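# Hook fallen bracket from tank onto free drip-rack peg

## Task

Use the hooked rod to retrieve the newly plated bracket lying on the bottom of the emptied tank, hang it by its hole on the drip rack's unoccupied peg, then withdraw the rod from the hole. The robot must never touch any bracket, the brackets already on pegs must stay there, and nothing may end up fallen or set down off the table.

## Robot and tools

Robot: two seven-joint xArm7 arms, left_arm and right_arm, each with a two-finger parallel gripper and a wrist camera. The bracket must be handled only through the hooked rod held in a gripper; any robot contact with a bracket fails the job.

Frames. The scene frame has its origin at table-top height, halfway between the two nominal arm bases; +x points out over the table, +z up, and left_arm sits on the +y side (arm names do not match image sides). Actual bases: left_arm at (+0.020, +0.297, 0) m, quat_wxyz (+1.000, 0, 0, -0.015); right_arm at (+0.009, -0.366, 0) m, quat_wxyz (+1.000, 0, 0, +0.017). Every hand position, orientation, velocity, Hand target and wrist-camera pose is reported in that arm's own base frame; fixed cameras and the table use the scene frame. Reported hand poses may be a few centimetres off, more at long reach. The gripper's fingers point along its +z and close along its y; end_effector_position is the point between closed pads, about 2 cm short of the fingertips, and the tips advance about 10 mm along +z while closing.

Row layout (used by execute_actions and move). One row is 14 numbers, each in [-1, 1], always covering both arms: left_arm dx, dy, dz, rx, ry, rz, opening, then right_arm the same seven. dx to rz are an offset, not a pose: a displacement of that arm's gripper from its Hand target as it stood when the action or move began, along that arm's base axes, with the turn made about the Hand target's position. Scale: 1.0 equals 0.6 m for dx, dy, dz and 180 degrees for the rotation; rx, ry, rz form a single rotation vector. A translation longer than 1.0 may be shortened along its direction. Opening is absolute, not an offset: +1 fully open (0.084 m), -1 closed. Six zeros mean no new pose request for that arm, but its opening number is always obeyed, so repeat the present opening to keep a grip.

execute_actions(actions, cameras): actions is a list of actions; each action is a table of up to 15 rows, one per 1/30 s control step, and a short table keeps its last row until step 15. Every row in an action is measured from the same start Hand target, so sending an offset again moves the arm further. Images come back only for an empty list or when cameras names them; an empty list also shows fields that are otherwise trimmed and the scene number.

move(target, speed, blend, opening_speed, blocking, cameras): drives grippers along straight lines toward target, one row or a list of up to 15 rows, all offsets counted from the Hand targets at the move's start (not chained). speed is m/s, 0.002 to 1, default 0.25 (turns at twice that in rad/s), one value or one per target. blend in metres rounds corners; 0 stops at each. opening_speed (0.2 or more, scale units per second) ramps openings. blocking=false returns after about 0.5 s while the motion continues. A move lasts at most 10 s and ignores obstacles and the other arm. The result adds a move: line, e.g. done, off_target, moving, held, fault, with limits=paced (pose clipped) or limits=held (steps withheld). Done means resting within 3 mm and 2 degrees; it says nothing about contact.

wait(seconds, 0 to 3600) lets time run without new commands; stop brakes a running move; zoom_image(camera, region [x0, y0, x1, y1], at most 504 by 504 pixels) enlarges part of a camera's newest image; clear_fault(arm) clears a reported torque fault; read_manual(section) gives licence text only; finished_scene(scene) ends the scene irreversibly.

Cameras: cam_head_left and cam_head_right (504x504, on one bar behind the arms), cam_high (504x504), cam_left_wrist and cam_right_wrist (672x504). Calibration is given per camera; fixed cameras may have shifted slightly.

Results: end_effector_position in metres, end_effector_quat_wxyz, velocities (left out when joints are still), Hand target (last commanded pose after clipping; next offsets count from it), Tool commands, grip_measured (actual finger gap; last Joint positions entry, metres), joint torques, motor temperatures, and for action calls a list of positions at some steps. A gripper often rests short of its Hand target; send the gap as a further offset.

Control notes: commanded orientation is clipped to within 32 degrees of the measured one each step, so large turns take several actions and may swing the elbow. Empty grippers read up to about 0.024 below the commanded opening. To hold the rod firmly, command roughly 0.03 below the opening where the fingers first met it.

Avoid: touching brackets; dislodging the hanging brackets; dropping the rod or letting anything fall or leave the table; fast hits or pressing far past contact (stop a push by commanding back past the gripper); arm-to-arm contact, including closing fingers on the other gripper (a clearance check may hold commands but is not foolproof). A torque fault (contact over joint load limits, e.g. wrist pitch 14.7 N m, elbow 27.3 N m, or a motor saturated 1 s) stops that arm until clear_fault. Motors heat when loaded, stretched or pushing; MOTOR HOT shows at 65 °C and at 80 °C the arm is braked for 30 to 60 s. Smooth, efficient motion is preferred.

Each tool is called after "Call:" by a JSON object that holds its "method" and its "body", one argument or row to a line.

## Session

Call:
{"method": "execute_actions", "body": {
  "actions": []
}}

Scene clock: 0.00 s.
left_arm: end_effector_position=(+0.2011, -0.1902, +0.3032) grip_measured=+1.00 end_effector_quat_wxyz=(-0.383, +0.655, +0.645, -0.089) | right_arm: end_effector_position=(+0.3587, -0.1924, +0.2587) grip_measured=+0.99 end_effector_quat_wxyz=(-0.457, -0.472, +0.724, -0.211)
Joint positions: left_arm=[-0.443 0.004 -0.231 1.271 -0.089 2.07 -2.24 0.084] | right_arm=[-0.705 0.157 0.746 1.117 -0.899 1.759 2.252 0.084]
Joint velocities: within noise
Joint torques (N m): no reading
Motor temperatures (°C): left_arm=[30 31 35 36 32 34 31] | right_arm=[33 34 31 34 36 39 36]
Hand target: left_arm +0.2011, -0.1902, +0.3032; -0.383, +0.655, +0.645, -0.089 | right_arm +0.3587, -0.1924, +0.2587; -0.457, -0.472, +0.724, -0.211
Tool commands: left_gripper/opening=+1.0 right_gripper/opening=+1.0
camera_calibration:
cam_left_wrist: T_world_to_cam=[[0.78711, 0.09858, -0.60889, 0.0788], [-0.18468, -0.9042, -0.38513, 0.05429], [-0.58852, 0.41558, -0.69349, 0.54115]] pos_world=[0.26648, -0.18358, 0.44417]
cam_right_wrist: T_world_to_cam=[[-0.87152, 0.47758, 0.11124, 0.41135], [0.15598, 0.48505, -0.86047, 0.32508], [-0.4649, -0.73256, -0.49722, 0.28444]] pos_world=[0.44003, -0.14576, 0.37539]

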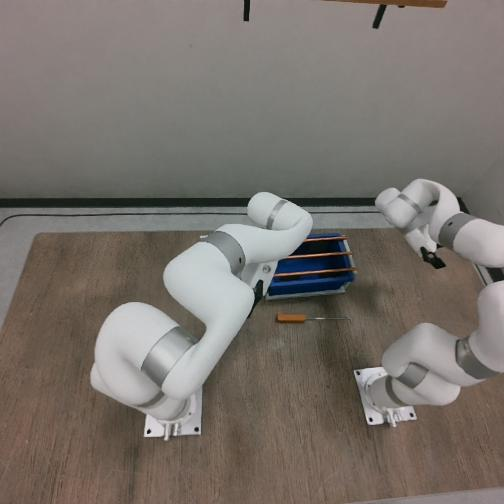

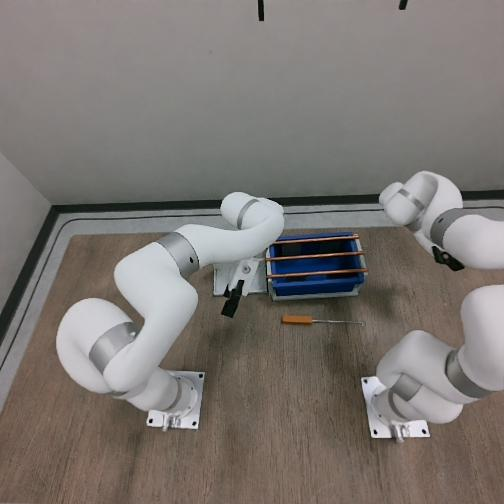

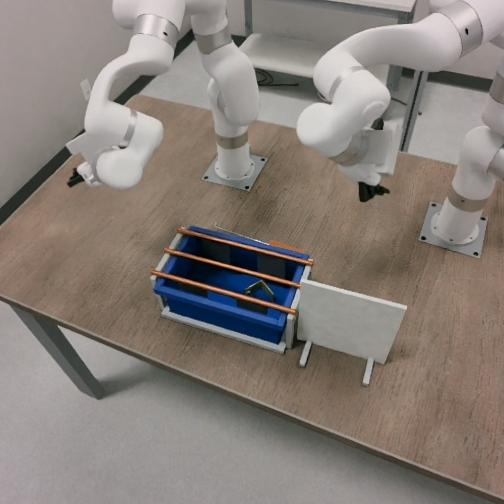

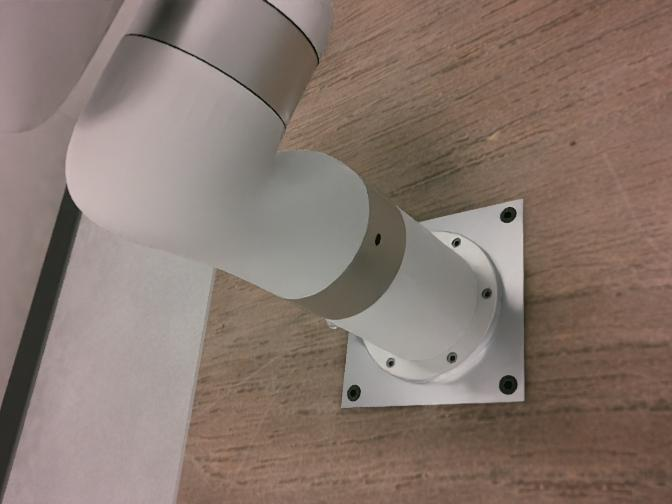

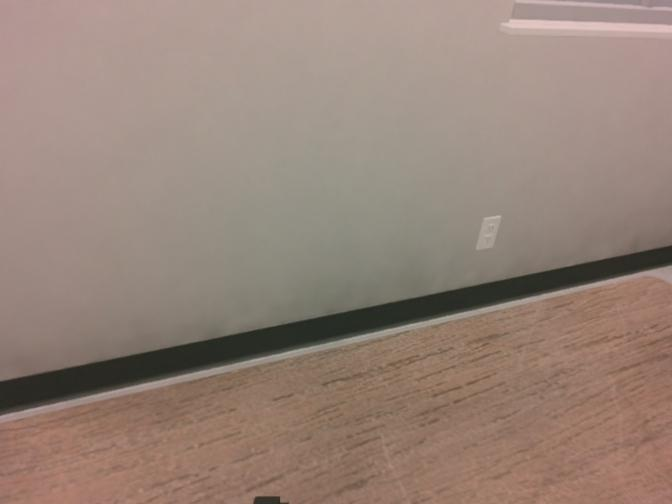

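Call:
{"method": "move", "body": {
  "target": [0,0,0,0,0,0,1,0.164,0.70,0.235,0.317,-0.117,0.120,0],
  "speed": 0.25,
  "cameras": ["all"]
}}

Scene clock: 8.93 s.
left_arm: end_effector_position=(+0.2011, -0.1902, +0.3032) grip_measured=+1.00 end_effector_quat_wxyz=(-0.383, +0.655, +0.645, -0.089) | right_arm: end_effector_position=(+0.4571, +0.2276, +0.3998) grip_measured=-0.01 end_effector_quat_wxyz=(+0.000, +0.707, -0.707, +0.001)
Joint positions: left_arm=[-0.443 0.004 -0.231 1.271 -0.089 2.07 -2.24 0.084] | right_arm=[-0.377 0.272 1.04 1.814 -0.236 1.669 2.192 0.044]
Joint torques (N m): left_arm=[0.29 -21.57 0.09 12.44 -0.01 0.06 -0.2] | right_arm=[6.51 -8.95 5.6 20.04 -2.38 -0.48 1.5]
Hand target: left_arm +0.2011, -0.1902, +0.3032; -0.383, +0.655, +0.645, -0.089 | right_arm +0.4571, +0.2276, +0.3997; +0.000, +0.707, -0.707, +0.001
Off the commanded pose: left_arm 0.000 m, 0 deg | right_arm 0.000 m, 0 deg.
move: done
cam_left_wrist: T_world_to_cam=[[0.78711, 0.09858, -0.60889, 0.0788], [-0.18468, -0.9042, -0.38513, 0.05429], [-0.58852, 0.41558, -0.69349, 0.54115]] pos_world=[0.26648, -0.18358, 0.44417]
cam_right_wrist: T_world_to_cam=[[-0.99982, 0.01851, 0.00254, 0.48745], [0.01852, 0.99982, 0.00452, -0.17275], [-0.00245, 0.00457, -0.99999, 0.52985]] pos_world=[0.49186, 0.16128, 0.52938]

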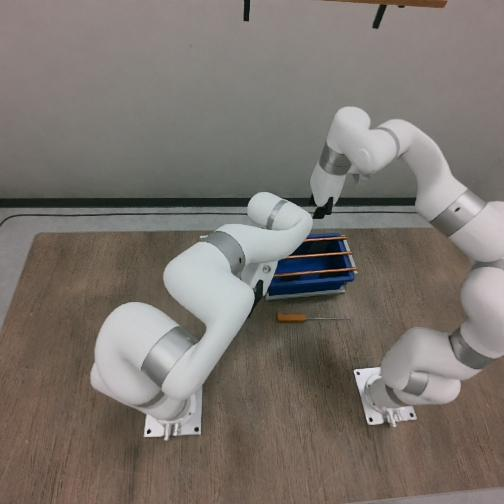

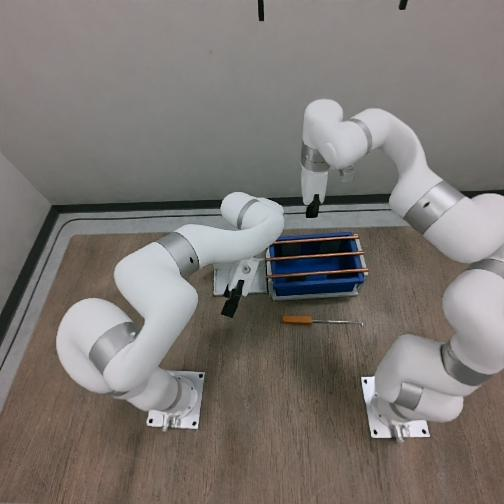

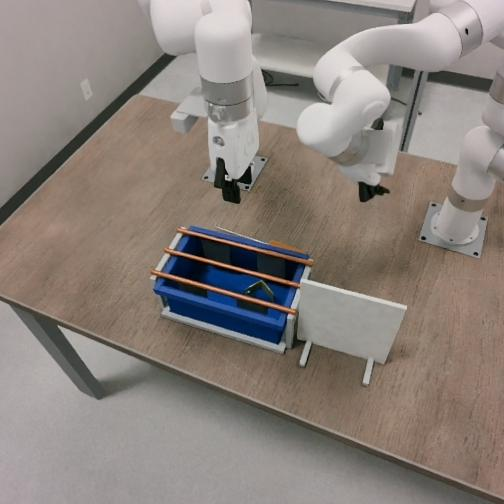

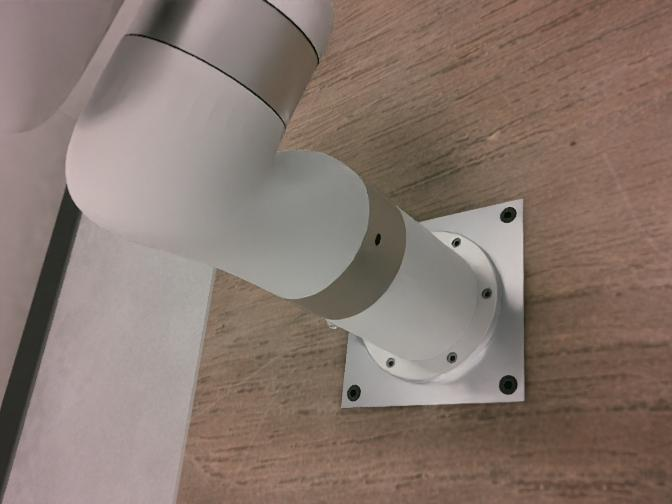

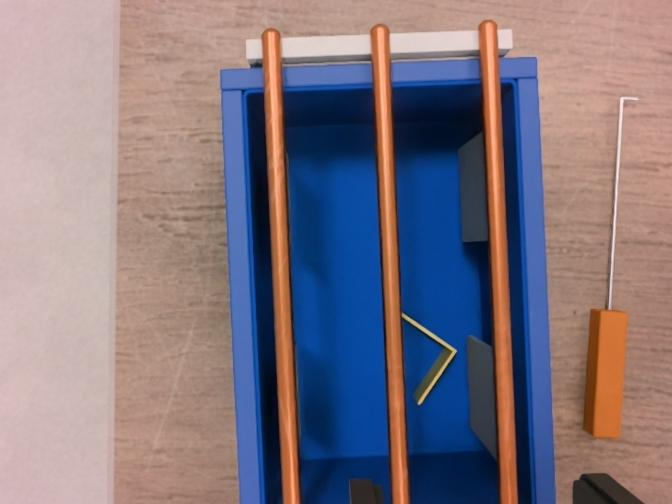

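Call:
{"method": "zoom_image", "body": {
  "camera": "cam_right_wrist",
  "region": [370, 290, 490, 420]
}}

Call:
{"method": "zoom_image", "body": {
  "camera": "cam_high",
  "region": [225, 260, 295, 315]
}}

Scaled by 3.877 from the camera's image (finer frame: 960x720).

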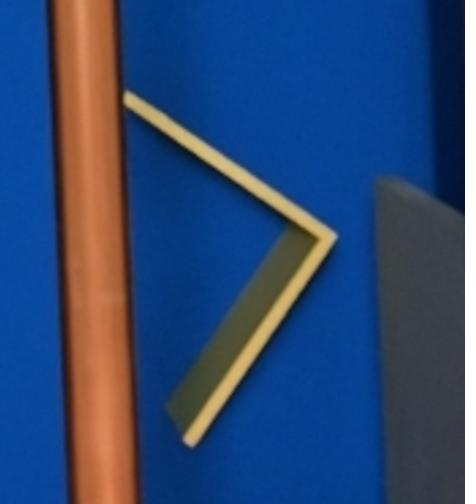

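Scaled by 7.200 from the camera's image (finer frame: 720x720).

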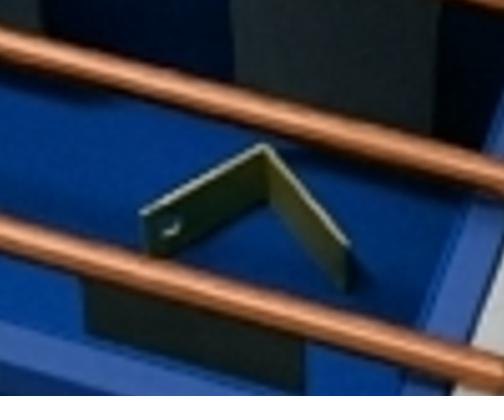

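Call:
{"method": "move", "body": {
  "target": [0,0,0,0,0,0,1,-0.278,-0.25,-0.02,0.5,0,0,1],
  "speed": 0.3
}}

Call:
{"method": "move", "body": {
  "target": [0.127,-0.15,0,-0.277,-0.064,-0.466,1,0,0,0,0,0,0,1],
  "speed": 0.3
}}

Call:
{"method": "move", "body": {
  "target": [0,-0.13,-0.2,0,0,-0.5,1,0,0,0,0,0,0,1],
  "speed": 0.3,
  "cameras": ["all"]
}}

Scene clock: 45.13 s.
left_arm: end_effector_position=(+0.2011, -0.1902, +0.3032) grip_measured=+1.00 end_effector_quat_wxyz=(-0.383, +0.655, +0.645, -0.089) | right_arm: end_effector_position=(+0.2903, +0.0776, +0.3878) grip_measured=+0.99 end_effector_quat_wxyz=(+0.501, -0.500, +0.500, +0.499)
Joint positions: left_arm=[-0.443 0.004 -0.231 1.271 -0.089 2.07 -2.24 0.084] | right_arm=[-0.796 -0.309 0.136 0.679 1.191 2.132 0.859 0.084]
Joint torques (N m): left_arm=[0.25 -21.26 0.12 12.4 0.04 0.27 -0.35] | right_arm=[-6.05 -2.72 -4.97 13.7 -0.91 2.26 -1.3]
Hand target: left_arm +0.2011, -0.1902, +0.3032; -0.383, +0.655, +0.645, -0.089 | right_arm +0.2903, +0.0776, +0.3877; +0.501, -0.500, +0.500, +0.499
Off the commanded pose: left_arm 0.000 m, 0 deg | right_arm 0.000 m, 0 deg.
move: done

Scene clock: 48.47 s.
left_arm: end_effector_position=(+0.2773, -0.2802, +0.3032) grip_measured=+1.00 end_effector_quat_wxyz=(+0.001, +1.000, -0.001, -0.001) | right_arm: end_effector_position=(+0.2903, +0.0776, +0.3877) grip_measured=+0.99 end_effector_quat_wxyz=(+0.501, -0.500, +0.500, +0.499)
Joint positions: left_arm=[-0.584 -0.294 -0.178 1.037 -0.055 1.326 -0.74 0.084] | right_arm=[-0.796 -0.309 0.136 0.679 1.191 2.132 0.859 0.084]
Joint torques (N m): left_arm=[-6.3 -22.27 3.87 12.14 -1.17 -2.31 1.56] | right_arm=[-6.12 -2.41 -4.9 13.83 -0.82 2.34 -1.28]
Hand target: left_arm +0.2773, -0.2802, +0.3032; +0.001, +1.000, -0.001, -0.001 | right_arm +0.2903, +0.0776, +0.3877; +0.501, -0.500, +0.500, +0.499
Off the commanded pose: left_arm 0.000 m, 0 deg | right_arm 0.000 m, 0 deg.
move: done

Scene clock: 51.57 s.
left_arm: end_effector_position=(+0.2773, -0.3582, +0.1832) grip_measured=+1.00 end_effector_quat_wxyz=(+0.000, +0.707, -0.708, -0.001) | right_arm: end_effector_position=(+0.2903, +0.0776, +0.3877) grip_measured=+0.99 end_effector_quat_wxyz=(+0.501, -0.500, +0.500, +0.499)
Joint positions: left_arm=[-0.743 -0.01 -0.168 0.972 -0.003 0.985 0.663 0.084] | right_arm=[-0.796 -0.309 0.136 0.679 1.191 2.132 0.859 0.084]
Joint torques (N m): left_arm=[-6.17 -17.35 -2.23 15.73 -1.39 -2.41 1.61] | right_arm=[-6.14 -2.43 -4.72 13.86 -0.79 2.25 -1.25]
Hand target: left_arm +0.2773, -0.3582, +0.1832; +0.000, +0.707, -0.708, -0.001 | right_arm +0.2903, +0.0776, +0.3877; +0.501, -0.500, +0.500, +0.499
Off the commanded pose: left_arm 0.000 m, 0 deg | right_arm 0.000 m, 0 deg.
move: done
cam_left_wrist: T_world_to_cam=[[-0.99949, 0.02232, 0.023, 0.31466], [0.02168, 0.99938, -0.0279, 0.42935], [-0.02361, -0.02739, -0.99935, 0.31333]] pos_world=[0.31258, -0.42752, 0.31786]
cam_right_wrist: T_world_to_cam=[[-0.99982, -0.00264, 0.01851, 0.31892], [0.01852, -0.00442, 0.99982, -0.32767], [-0.00255, 0.99999, 0.00447, 0.05148]] pos_world=[0.32506, -0.05208, 0.32148]

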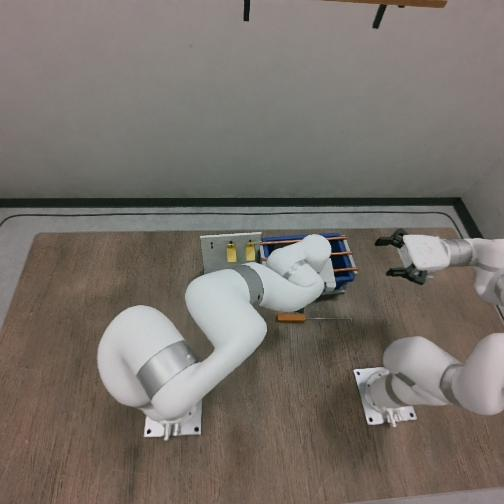

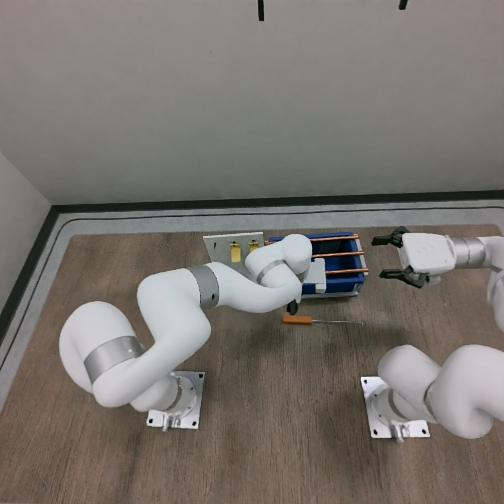

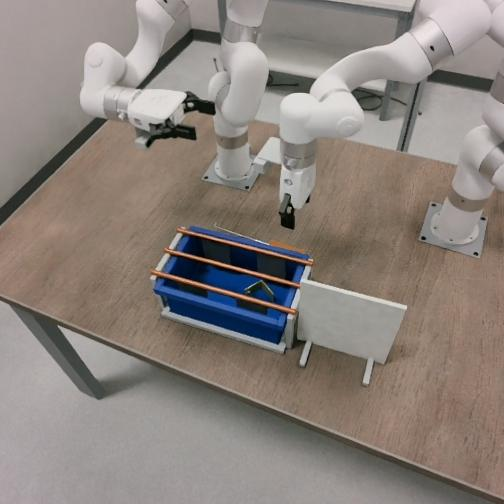

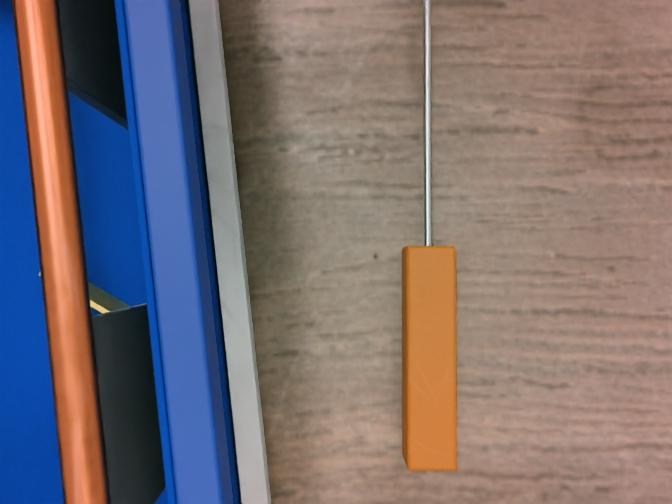

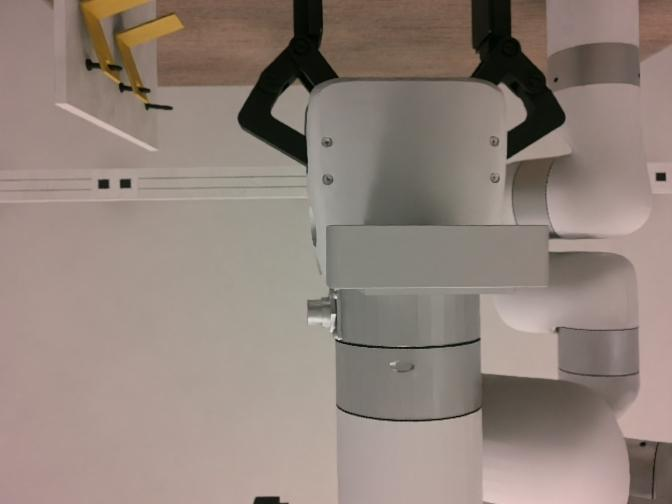

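Call:
{"method": "move", "body": {
  "target": [
    [-0.02,0,-0.1,0,0,0,1,0,0,0,0,0,0,1],
    [-0.0205,0,-0.262,0,0,0,1,0,0,0,0,0,0,1],
    [-0.0205,0,-0.262,0,0,0,-1,0,0,0,0,0,0,1],
    [-0.0205,0,0.1,0,0,0,-1,0,0,0,0,0,0,1]
  ],
  "speed": [0.2,0.12,0.1,0.15],
  "cameras": ["cam_left_wrist","cam_high"]
}}

Scene clock: 56.63 s.
left_arm: end_effector_position=(+0.2732, -0.3664, +0.0813) grip_measured=+1.00 end_effector_quat_wxyz=(+0.000, +0.706, -0.707, +0.028) | right_arm: end_effector_position=(+0.2903, +0.0776, +0.3877) grip_measured=+0.99 end_effector_quat_wxyz=(+0.501, -0.500, +0.500, +0.499)
Joint positions: left_arm=[-0.76 0.148 -0.172 0.814 0.057 0.614 0.597 0.084] | right_arm=[-0.796 -0.309 0.136 0.679 1.191 2.132 0.859 0.084]
Joint torques (N m): left_arm=[0.92 -29.63 0.46 10.2 -0.01 -0.85 0.5] | right_arm=[-6.04 -2.55 -4.64 14.09 -0.77 2.16 -1.17]
Hand target: left_arm +0.2732, -0.3664, +0.0813; +0.000, +0.706, -0.707, +0.028 (not the last commanded pose) | right_arm +0.2903, +0.0776, +0.3877; +0.501, -0.500, +0.500, +0.499
Tool commands: left_gripper/opening=+1.0 right_gripper/opening=+1.0
Off the commanded pose: left_arm 0.162 m, 3 deg | right_arm 0.000 m, 0 deg.
TORQUE FAULT: the external load on joint 2 (shoulder) of the left arm reached its load limit, and that arm stopped. The contact can be on any part of that arm beyond that joint, not only on its tool. A torque fault puts only its own arm into a fault stop. That arm's remaining commands of this call were not run. The hold on joint 2 (shoulder) of that arm was moved back by the arm itself, up to 3 degrees, as the stop began. That arm is still stopped at the end of this call. While its stop runs, that arm, its gripper or tool too, takes no new command.
CLEAR FAULT: the left arm stays stopped (state 4) until you call clear_fault(arm="left_arm").
End effector pose when the fault began: left_arm: position (+0.2657, -0.3590, +0.0584), quat_wxyz (+0.001, +0.707, -0.708, +0.001)
Joint positions when the fault began: left_arm=[-0.76 0.199 -0.172 0.813 0.057 0.615 0.597 0.084]
move: fault (left_arm); path passed 1 of 4 targets; target 3's new opening was not sent
cam_left_wrist: T_world_to_cam=[[-0.99957, 0.02252, -0.01892, 0.31664], [0.02374, 0.99746, -0.06714, 0.43675], [0.01736, -0.06756, -0.99756, 0.18513]] pos_world=[0.30292, -0.43027, 0.22]
Images, in order (width x height): cam_high 504x504, cam_left_wrist 672x504.

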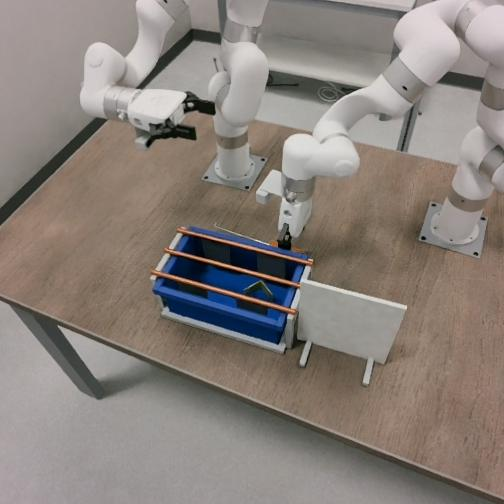

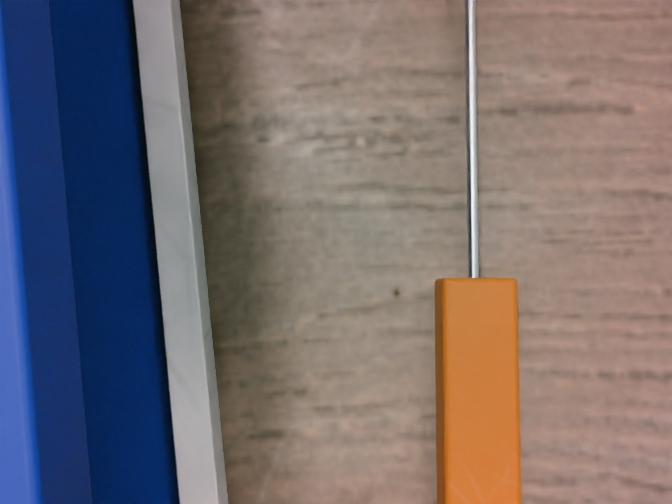

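Call:
{"method": "clear_fault", "body": {
  "arm": "left_arm"
}}

Call:
{"method": "move", "body": {
  "target": [0,0,0.1,0,0,0,0.1,0,0,0,0,0,0,1],
  "speed": 0.1,
  "cameras": ["cam_left_wrist","cam_head_right"]
}}

Scene clock: 59.50 s.
left_arm: end_effector_position=(+0.2732, -0.3664, +0.0813) grip_measured=+1.00 end_effector_quat_wxyz=(+0.000, +0.706, -0.707, +0.028) | right_arm: end_effector_position=(+0.2903, +0.0776, +0.3877) grip_measured=+0.99 end_effector_quat_wxyz=(+0.501, -0.500, +0.500, +0.499)
Joint positions: left_arm=[-0.76 0.148 -0.172 0.814 0.057 0.614 0.597 0.084] | right_arm=[-0.796 -0.309 0.136 0.679 1.191 2.132 0.859 0.084]
Joint torques (N m): left_arm=[1.09 -29.55 0.71 9.83 -0.08 -0.75 0.45] | right_arm=[-6.07 -2.53 -4.59 14.15 -0.69 2.11 -1.16]
Hand target: left_arm +0.2732, -0.3664, +0.0813; +0.000, +0.706, -0.707, +0.028 (not the last commanded pose) | right_arm +0.2903, +0.0776, +0.3877; +0.501, -0.500, +0.500, +0.499
Tool commands: left_gripper/opening=+1.0 right_gripper/opening=+1.0
Off the commanded pose: left_arm 0.162 m, 3 deg | right_arm 0.000 m, 0 deg.
TORQUE FAULT, CONTINUED: the left arm's stop, for the torque fault of joint 2 (shoulder) that an earlier result reported, is over. The call counts as one of the actions that you can send in this scene. The hold on joint 2 (shoulder) of that arm was moved back by the arm itself, up to 3 degrees, as the stop began. That arm's target is now where it stood when the stop ended, not its last command. That arm's gripper keeps its grip as last carried out, and that arm accepts commands again: back off and push less far.
CLEAR FAULT: your call cleared the left arm's torque fault. If a joint's load stays at its limit, that arm stops again at once.

Scene clock: 60.50 s.
left_arm: end_effector_position=(+0.2732, -0.3664, +0.1413) grip_measured=+0.09 end_effector_quat_wxyz=(+0.000, +0.706, -0.707, +0.028) | right_arm: end_effector_position=(+0.2903, +0.0776, +0.3877) grip_measured=+0.99 end_effector_quat_wxyz=(+0.501, -0.500, +0.500, +0.499)
Joint positions: left_arm=[-0.756 0.027 -0.177 0.869 0.018 0.788 0.626 0.048] | right_arm=[-0.796 -0.309 0.136 0.679 1.191 2.132 0.859 0.084]
Joint torques (N m): left_arm=[7.04 -29.41 -2.13 15.23 -1.3 -0.32 1.63] | right_arm=[-6 -2.38 -4.45 14.17 -0.67 2.04 -1.13]
Hand target: left_arm +0.2732, -0.3664, +0.1413; +0.000, +0.706, -0.707, +0.028 | right_arm +0.2903, +0.0776, +0.3877; +0.501, -0.500, +0.500, +0.499
Off the commanded pose: left_arm 0.000 m, 0 deg | right_arm 0.000 m, 0 deg.
move: done
cam_left_wrist: T_world_to_cam=[[-0.99957, 0.02252, -0.01892, 0.31778], [0.02374, 0.99747, -0.06704, 0.44075], [0.01736, -0.06746, -0.99757, 0.24493]] pos_world=[0.30292, -0.43027, 0.2799]
Images, in order (width x height): cam_head_right 504x504, cam_left_wrist 672x504.

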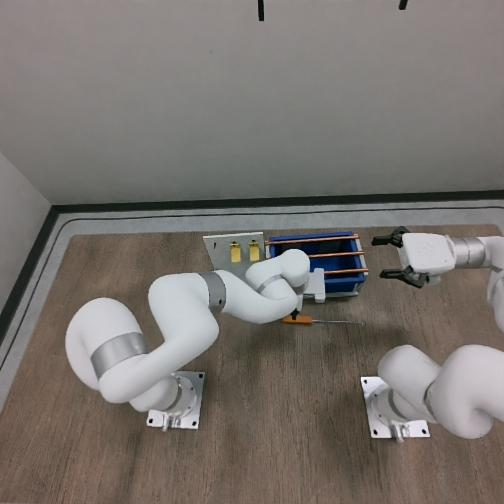

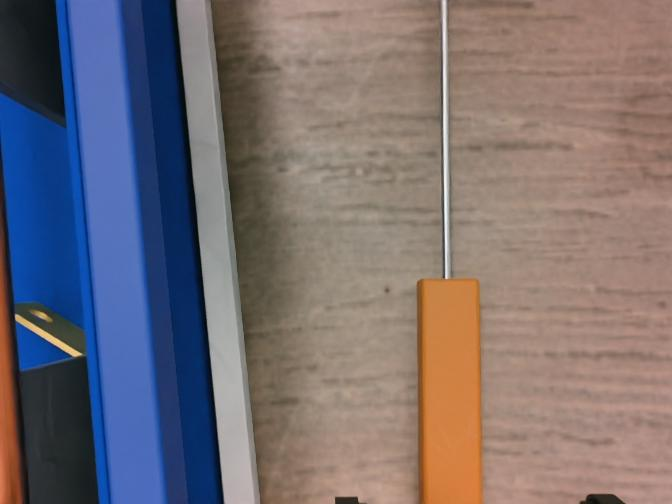

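Call:
{"method": "move", "body": {
  "target": [
    [-0.013,0.0157,-0.05,0.0126,0.0126,0,0,0,0,0,0,0,0,1],
    [-0.013,0.0157,-0.145,0.0126,0.0126,0,0,0,0,0,0,0,0,1]
  ],
  "speed": 0.08,
  "cameras": ["cam_left_wrist","cam_high"]
}}

Scene clock: 65.67 s.
left_arm: end_effector_position=(+0.2654, -0.3570, +0.0543) grip_measured=-0.01 end_effector_quat_wxyz=(+0.000, +0.707, -0.708, +0.000) | right_arm: end_effector_position=(+0.2903, +0.0776, +0.3877) grip_measured=+0.99 end_effector_quat_wxyz=(+0.501, -0.500, +0.500, +0.499)
Joint positions: left_arm=[-0.761 0.206 -0.168 0.808 0.06 0.607 0.597 0.044] | right_arm=[-0.796 -0.309 0.136 0.679 1.191 2.132 0.859 0.084]
Joint torques (N m): left_arm=[-6.21 -20.22 1.41 9.56 1.57 -2.3 -1.71] | right_arm=[-6 -2.61 -4.38 14.25 -0.61 1.88 -1.09]
Hand target: left_arm +0.2654, -0.3570, +0.0543; +0.000, +0.707, -0.708, +0.000 | right_arm +0.2903, +0.0776, +0.3877; +0.501, -0.500, +0.500, +0.499
Off the commanded pose: left_arm 0.000 m, 0 deg | right_arm 0.000 m, 0 deg.
move: done
cam_left_wrist: T_world_to_cam=[[-0.99952, 0.02242, 0.02148, 0.30583], [0.02181, 0.99936, -0.02847, 0.42478], [-0.02211, -0.02799, -0.99936, 0.18366]] pos_world=[0.30048, -0.42622, 0.18907]
Images, in order (width x height): cam_high 504x504, cam_left_wrist 672x504.

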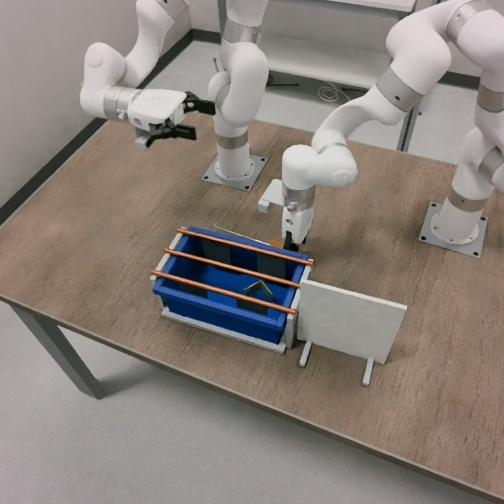

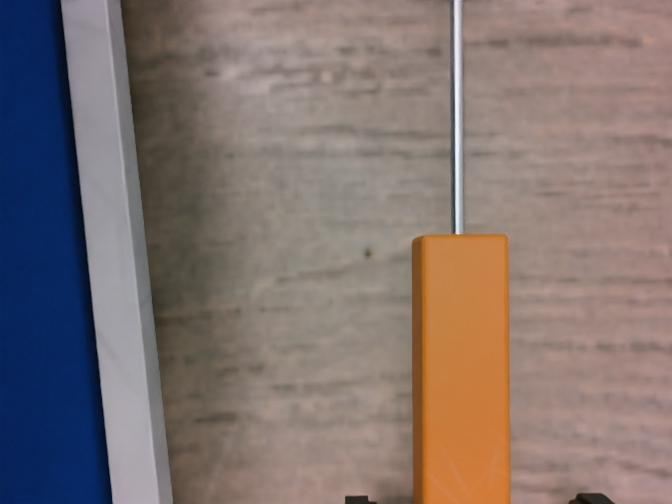

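Call:
{"method": "move", "body": {
  "target": [
    [0.003,0,-0.046,0,0,0,0,0,0,0,0,0,0,1],
    [0.003,0,-0.046,0,0,0,-1,0,0,0,0,0,0,1],
    [0.003,0,0.3,0,0,0,-1,0,0,0,0,0,0,1]
  ],
  "speed": [0.06,0.1,0.15],
  "opening_speed": 1.5,
  "cameras": ["cam_left_wrist","cam_high"]
}}

Scene clock: 72.23 s.
left_arm: end_effector_position=(+0.2672, -0.3570, +0.2343) grip_measured=-0.50 end_effector_quat_wxyz=(+0.000, +0.707, -0.708, +0.000) | right_arm: end_effector_position=(+0.2903, +0.0776, +0.3877) grip_measured=+0.99 end_effector_quat_wxyz=(+0.501, -0.500, +0.500, +0.499)
Joint positions: left_arm=[-0.75 -0.086 -0.173 1.041 -0.016 1.127 0.657 0.022] | right_arm=[-0.796 -0.309 0.136 0.679 1.191 2.132 0.859 0.084]
Joint torques (N m): left_arm=[6.8 -28.27 2.73 16.34 -1.28 -0.21 1.69] | right_arm=[-5.92 -2.46 -4.26 14.45 -0.56 1.7 -0.89]
Hand target: left_arm +0.2672, -0.3570, +0.2343; +0.000, +0.707, -0.708, +0.000 | right_arm +0.2903, +0.0776, +0.3877; +0.501, -0.500, +0.500, +0.499
Off the commanded pose: left_arm 0.000 m, 0 deg | right_arm 0.000 m, 0 deg.
move: done
cam_left_wrist: T_world_to_cam=[[-0.99952, 0.02242, 0.02158, 0.30373], [0.0218, 0.99936, -0.02847, 0.42986], [-0.02221, -0.02799, -0.99936, 0.36352]] pos_world=[0.30228, -0.42622, 0.36897]
Images, in order (width x height): cam_high 504x504, cam_left_wrist 672x504.

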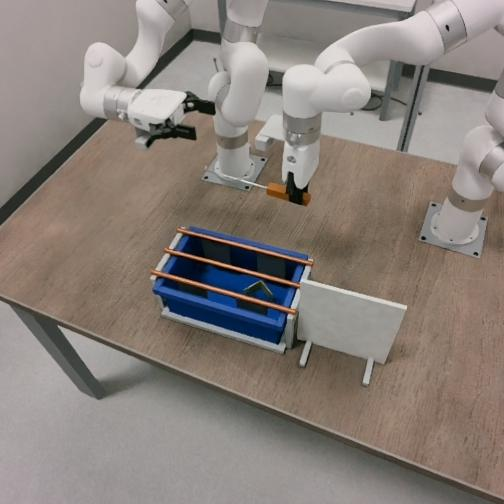

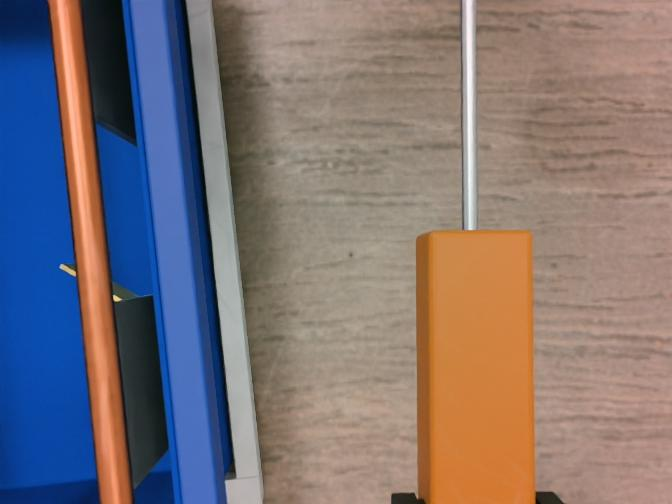

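Call:
{"method": "move", "body": {
  "target": [0,0,0.27,0,0,0.5,-1,0,0,0,0,0,0,1],
  "speed": 0.3
}}

Call:
{"method": "move", "body": {
  "target": [
    [0,0.07,0,0,0,0.5,-1,0,0,0,0,0,0,1]
  ],
  "speed": 0.3
}}

Call:
{"method": "move", "body": {
  "target": [0,0,0,-0.5,0,0,-1,0,0,0,0,0,0,1],
  "speed": 0.3,
  "cameras": ["all"]
}}

Scene clock: 79.03 s.
left_arm: end_effector_position=(+0.2672, -0.3570, +0.3963) grip_measured=-0.50 end_effector_quat_wxyz=(+0.000, +1.000, -0.001, +0.000) | right_arm: end_effector_position=(+0.2903, +0.0776, +0.3877) grip_measured=+0.99 end_effector_quat_wxyz=(+0.501, -0.500, +0.500, +0.499)
Joint positions: left_arm=[-0.677 -0.082 -0.235 1.512 -0.02 1.591 -0.91 0.022] | right_arm=[-0.796 -0.309 0.136 0.679 1.191 2.132 0.859 0.084]
Joint torques (N m): left_arm=[6.71 -15.34 -1.82 15.86 1.74 -0.19 -1.71] | right_arm=[-5.96 -2.54 -4.03 14.58 -0.54 1.51 -0.84]
Hand target: left_arm +0.2672, -0.3570, +0.3963; +0.000, +1.000, -0.001, +0.000 | right_arm +0.2903, +0.0776, +0.3877; +0.501, -0.500, +0.500, +0.499
Off the commanded pose: left_arm 0.000 m, 0 deg | right_arm 0.000 m, 0 deg.
move: done

Scene clock: 82.13 s.
left_arm: end_effector_position=(+0.2672, -0.3150, +0.3963) grip_measured=-0.50 end_effector_quat_wxyz=(+0.000, +0.708, +0.707, +0.000) | right_arm: end_effector_position=(+0.2903, +0.0776, +0.3877) grip_measured=+0.99 end_effector_quat_wxyz=(+0.501, -0.500, +0.500, +0.499)
Joint positions: left_arm=[-0.553 -0.2 -0.27 1.396 -0.053 1.588 -2.389 0.022] | right_arm=[-0.796 -0.309 0.136 0.679 1.191 2.132 0.859 0.084]
Joint torques (N m): left_arm=[7.02 -23.55 -0.92 11.56 0.89 0.11 -1.66] | right_arm=[-5.85 -2.5 -3.95 14.69 -0.49 1.44 -0.78]
Hand target: left_arm +0.2672, -0.3150, +0.3963; +0.000, +0.708, +0.707, +0.000 | right_arm +0.2903, +0.0776, +0.3877; +0.501, -0.500, +0.500, +0.499
Off the commanded pose: left_arm 0.000 m, 0 deg | right_arm 0.000 m, 0 deg.
move: done

Scene clock: 85.27 s.
left_arm: end_effector_position=(+0.2672, -0.3150, +0.3963) grip_measured=-0.50 end_effector_quat_wxyz=(+0.501, +0.500, +0.500, -0.500) | right_arm: end_effector_position=(+0.2903, +0.0776, +0.3877) grip_measured=+0.99 end_effector_quat_wxyz=(+0.501, -0.500, +0.500, +0.499)
Joint positions: left_arm=[-0.908 -0.695 0.462 0.452 -1.598 0.962 -1.002 0.022] | right_arm=[-0.796 -0.309 0.136 0.679 1.191 2.132 0.859 0.084]
Joint torques (N m): left_arm=[-6.04 0.1 -2.09 11.92 -1.97 1.98 1.67] | right_arm=[-5.92 -2.5 -3.86 14.82 -0.48 1.29 -0.68]
Hand target: left_arm +0.2672, -0.3150, +0.3963; +0.501, +0.500, +0.500, -0.500 | right_arm +0.2903, +0.0776, +0.3877; +0.501, -0.500, +0.500, +0.499
Off the commanded pose: left_arm 0.000 m, 0 deg | right_arm 0.000 m, 0 deg.
move: done
cam_left_wrist: T_world_to_cam=[[0.99952, 0.02158, 0.02242, -0.23545], [-0.02181, -0.02847, 0.99936, -0.32694], [0.02221, -0.99936, -0.02799, -0.17612]] pos_world=[0.23212, -0.18023, 0.32708]
cam_right_wrist: T_world_to_cam=[[-0.99982, -0.00264, 0.01851, 0.31892], [0.01852, -0.00442, 0.99982, -0.32767], [-0.00255, 0.99999, 0.00447, 0.05148]] pos_world=[0.32506, -0.05208, 0.32148]

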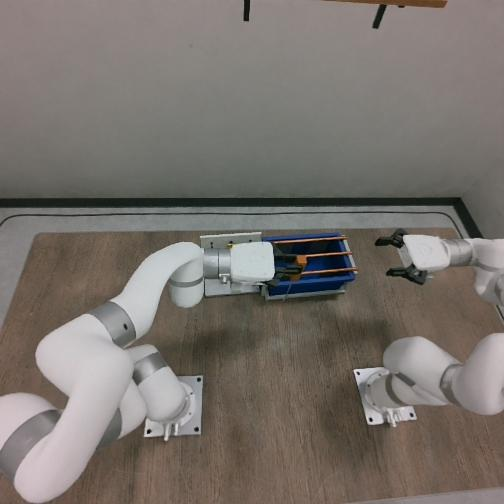

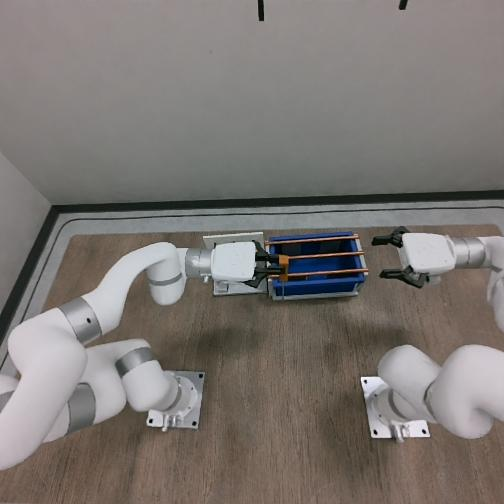

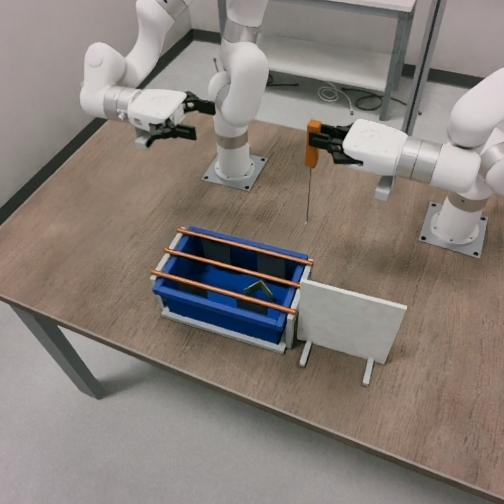

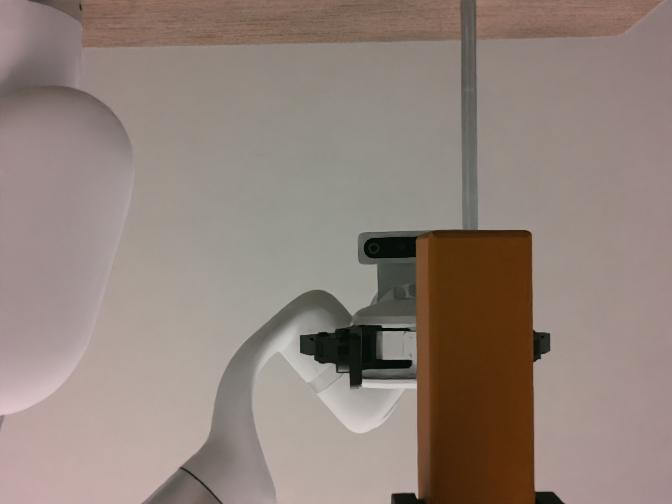

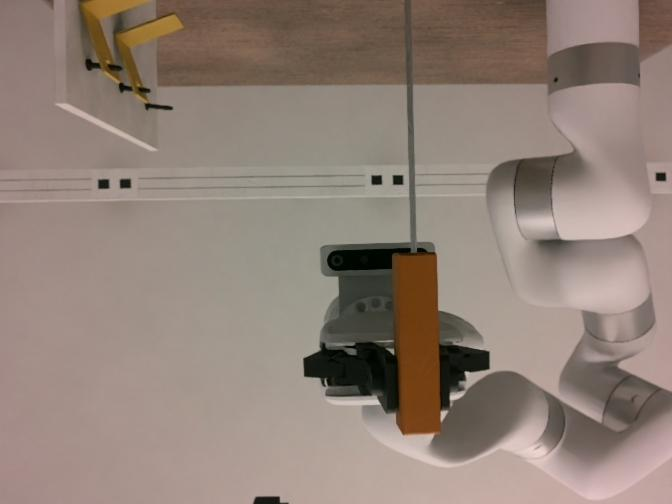

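Call:
{"method": "move", "body": {
  "target": [
    [0,0,0,0,0,0,-1,-0.017,0.22,-0.071,0,0,0,0.1],
    [0,0,0,0,0,0,-1,-0.017,0.32,-0.071,0,0,0,0.1]
  ],
  "speed": [0.2,0.08],
  "cameras": ["all"]
}}

Scene clock: 92.07 s.
left_arm: end_effector_position=(+0.2672, -0.3150, +0.3963) grip_measured=-0.50 end_effector_quat_wxyz=(+0.501, +0.500, +0.500, -0.500) | right_arm: end_effector_position=(+0.2801, +0.2696, +0.3451) grip_measured=+0.09 end_effector_quat_wxyz=(+0.501, -0.500, +0.500, +0.499)
Joint positions: left_arm=[-0.908 -0.695 0.462 0.452 -1.598 0.962 -1.002 0.022] | right_arm=[-0.511 -0.577 0.508 0.386 1.739 1.793 0.911 0.048]
Joint torques (N m): left_arm=[-6.07 -0.12 -2.1 12.06 -1.63 1.98 1.6] | right_arm=[6.59 -9.58 -2.91 19.35 4.01 0.04 1.5]
Hand target: left_arm +0.2672, -0.3150, +0.3963; +0.501, +0.500, +0.500, -0.500 | right_arm +0.2801, +0.2696, +0.3451; +0.501, -0.500, +0.500, +0.499
Off the commanded pose: left_arm 0.000 m, 0 deg | right_arm 0.000 m, 0 deg.
move: done
cam_left_wrist: T_world_to_cam=[[0.99952, 0.02158, 0.02242, -0.23545], [-0.02181, -0.02847, 0.99936, -0.32694], [0.02221, -0.99936, -0.02799, -0.17612]] pos_world=[0.23212, -0.18023, 0.32708]
cam_right_wrist: T_world_to_cam=[[-0.99982, -0.00254, 0.01861, 0.30997], [0.01862, -0.00442, 0.99982, -0.28407], [-0.00245, 0.99999, 0.00447, -0.14039]] pos_world=[0.31486, 0.13992, 0.27887]

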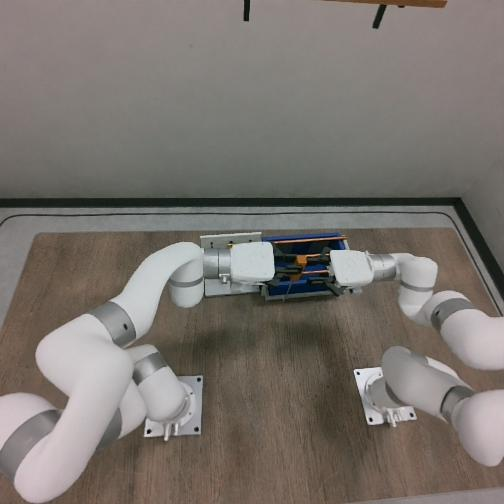

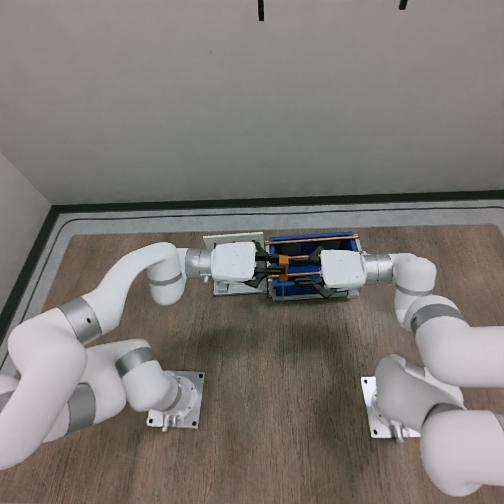

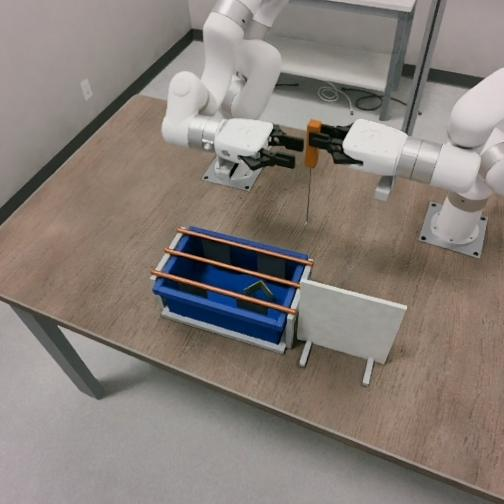

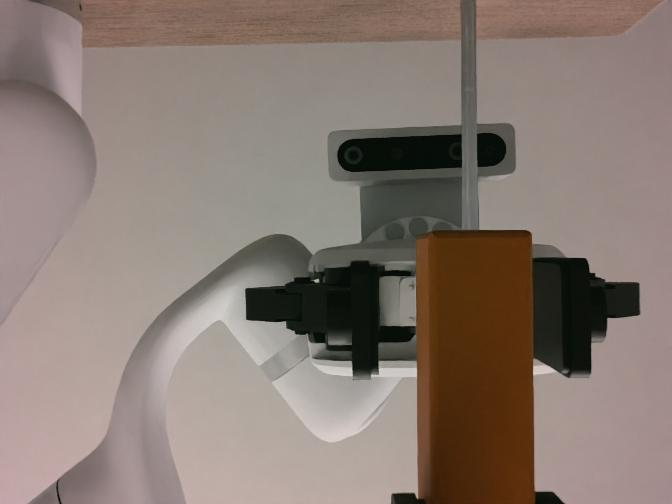

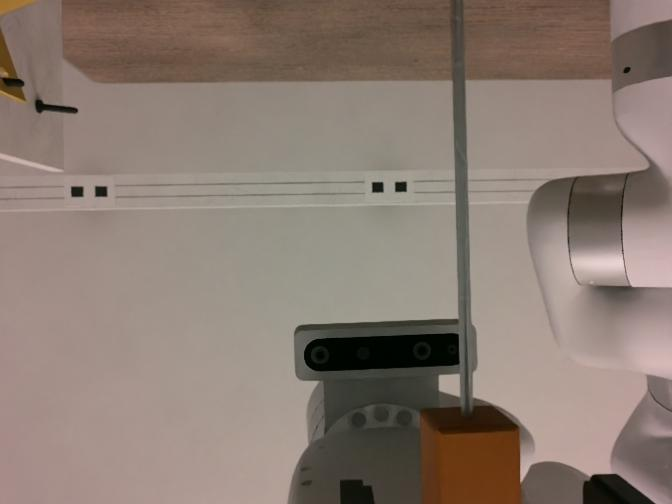

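Call:
{"method": "move", "body": {
  "target": [
    [0,0,0,0,0,0,-1,0,0.073,0,0,0,0,0.1]
  ],
  "speed": 0.05,
  "cameras": ["cam_left_wrist","cam_right_wrist"]
}}

Scene clock: 99.83 s.
left_arm: end_effector_position=(+0.2672, -0.3150, +0.3963) grip_measured=-0.50 end_effector_quat_wxyz=(+0.501, +0.500, +0.500, -0.500) | right_arm: end_effector_position=(+0.2801, +0.3134, +0.3452) grip_measured=+0.09 end_effector_quat_wxyz=(+0.501, -0.500, +0.500, +0.499)
Joint positions: left_arm=[-0.908 -0.695 0.462 0.452 -1.598 0.962 -1.002 0.022] | right_arm=[-0.441 -0.583 0.616 0.404 1.885 1.695 0.933 0.048]
Joint torques (N m): left_arm=[-6.34 -0.12 -2.04 12.05 -1.89 1.89 1.63] | right_arm=[6.57 3.06 -3.85 19.38 3.97 -0.03 1.51]
Hand target: left_arm +0.2672, -0.3150, +0.3963; +0.501, +0.500, +0.500, -0.500 | right_arm +0.2801, +0.3134, +0.3451; +0.501, -0.500, +0.500, +0.499
Off the commanded pose: left_arm 0.000 m, 0 deg | right_arm 0.000 m, 0 deg.
move: done
cam_left_wrist: T_world_to_cam=[[0.99952, 0.02158, 0.02242, -0.23545], [-0.02181, -0.02847, 0.99936, -0.32694], [0.02221, -0.99936, -0.02799, -0.17612]] pos_world=[0.23212, -0.18023, 0.32708]
cam_right_wrist: T_world_to_cam=[[-0.99982, -0.00264, 0.01851, 0.31013], [0.01852, -0.00442, 0.99982, -0.28385], [-0.00255, 0.99999, 0.00447, -0.18416]] pos_world=[0.31486, 0.18372, 0.27887]

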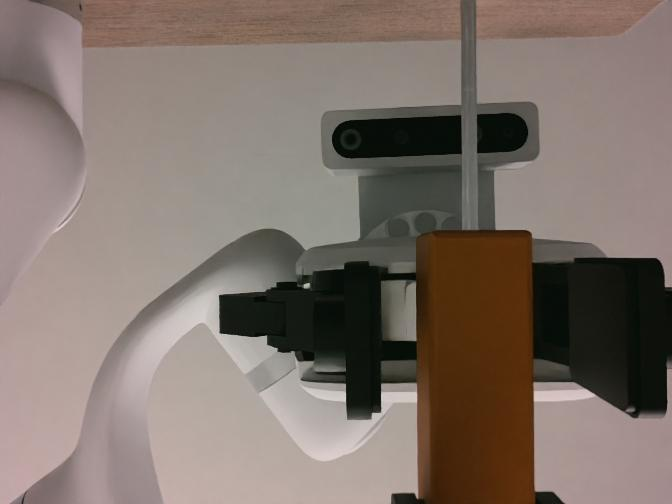

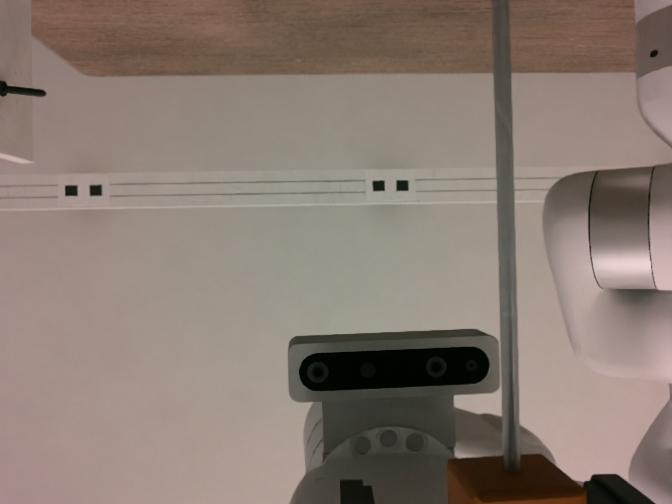

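Call:
{"method": "move", "body": {
  "target": [
    [0,0,0,0,0,0,-1,0,0,0,0,0,0,-0.75]
  ],
  "opening_speed": 0.8,
  "cameras": ["cam_left_wrist","cam_right_wrist"]
}}

Scene clock: 105.47 s.
left_arm: end_effector_position=(+0.2673, -0.3149, +0.3963) grip_measured=-0.50 end_effector_quat_wxyz=(+0.501, +0.500, +0.500, -0.500) | right_arm: end_effector_position=(+0.2801, +0.3134, +0.3451) grip_measured=-0.49 end_effector_quat_wxyz=(+0.500, -0.500, +0.500, +0.499)
Joint positions: left_arm=[-0.908 -0.695 0.462 0.452 -1.598 0.962 -1.001 0.022] | right_arm=[-0.44 -0.583 0.616 0.404 1.885 1.694 0.933 0.023]
Joint torques (N m): left_arm=[-25.21 -5.07 -22.68 3.55 2.86 7.82 -1.39] | right_arm=[-10.86 4.22 -18.66 21.49 2.75 -4.5 0.68]
Hand target: left_arm +0.2672, -0.3150, +0.3963; +0.501, +0.500, +0.500, -0.500 | right_arm +0.2801, +0.3134, +0.3451; +0.501, -0.500, +0.500, +0.499
Off the commanded pose: left_arm 0.000 m, 0 deg | right_arm 0.000 m, 0 deg.
move: done
cam_left_wrist: T_world_to_cam=[[0.99951, 0.02188, 0.02253, -0.23553], [-0.0219, -0.02848, 0.99935, -0.32691], [0.02251, -0.99935, -0.02799, -0.17619]] pos_world=[0.23222, -0.18023, 0.32708]
cam_right_wrist: T_world_to_cam=[[-0.99982, -0.00284, 0.01861, 0.31004], [0.01862, -0.00442, 0.99982, -0.28387], [-0.00275, 0.99999, 0.00447, -0.18419]] pos_world=[0.31476, 0.18382, 0.27887]

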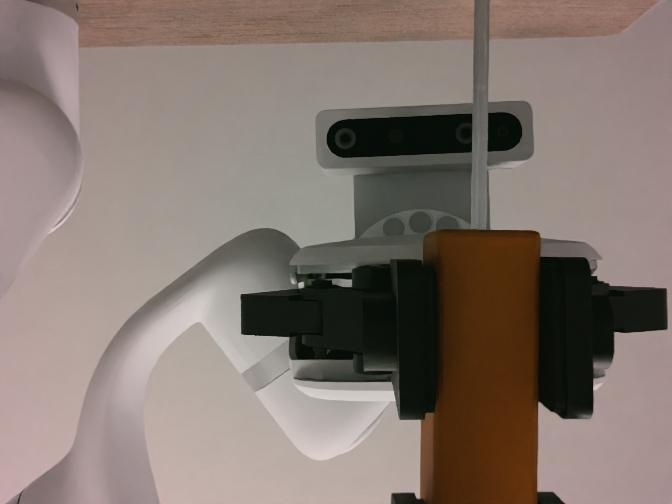

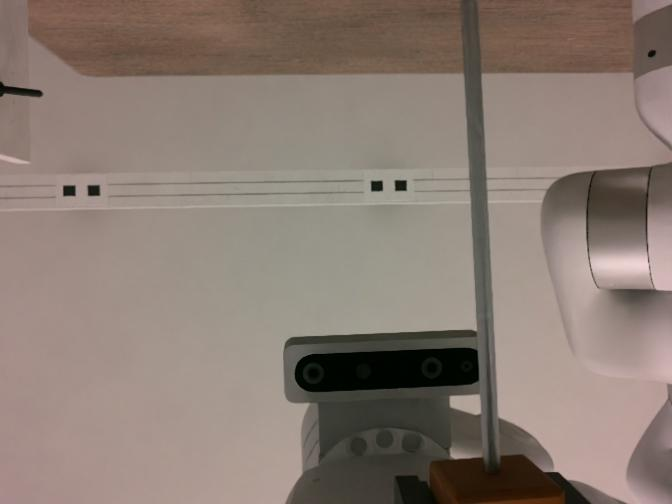

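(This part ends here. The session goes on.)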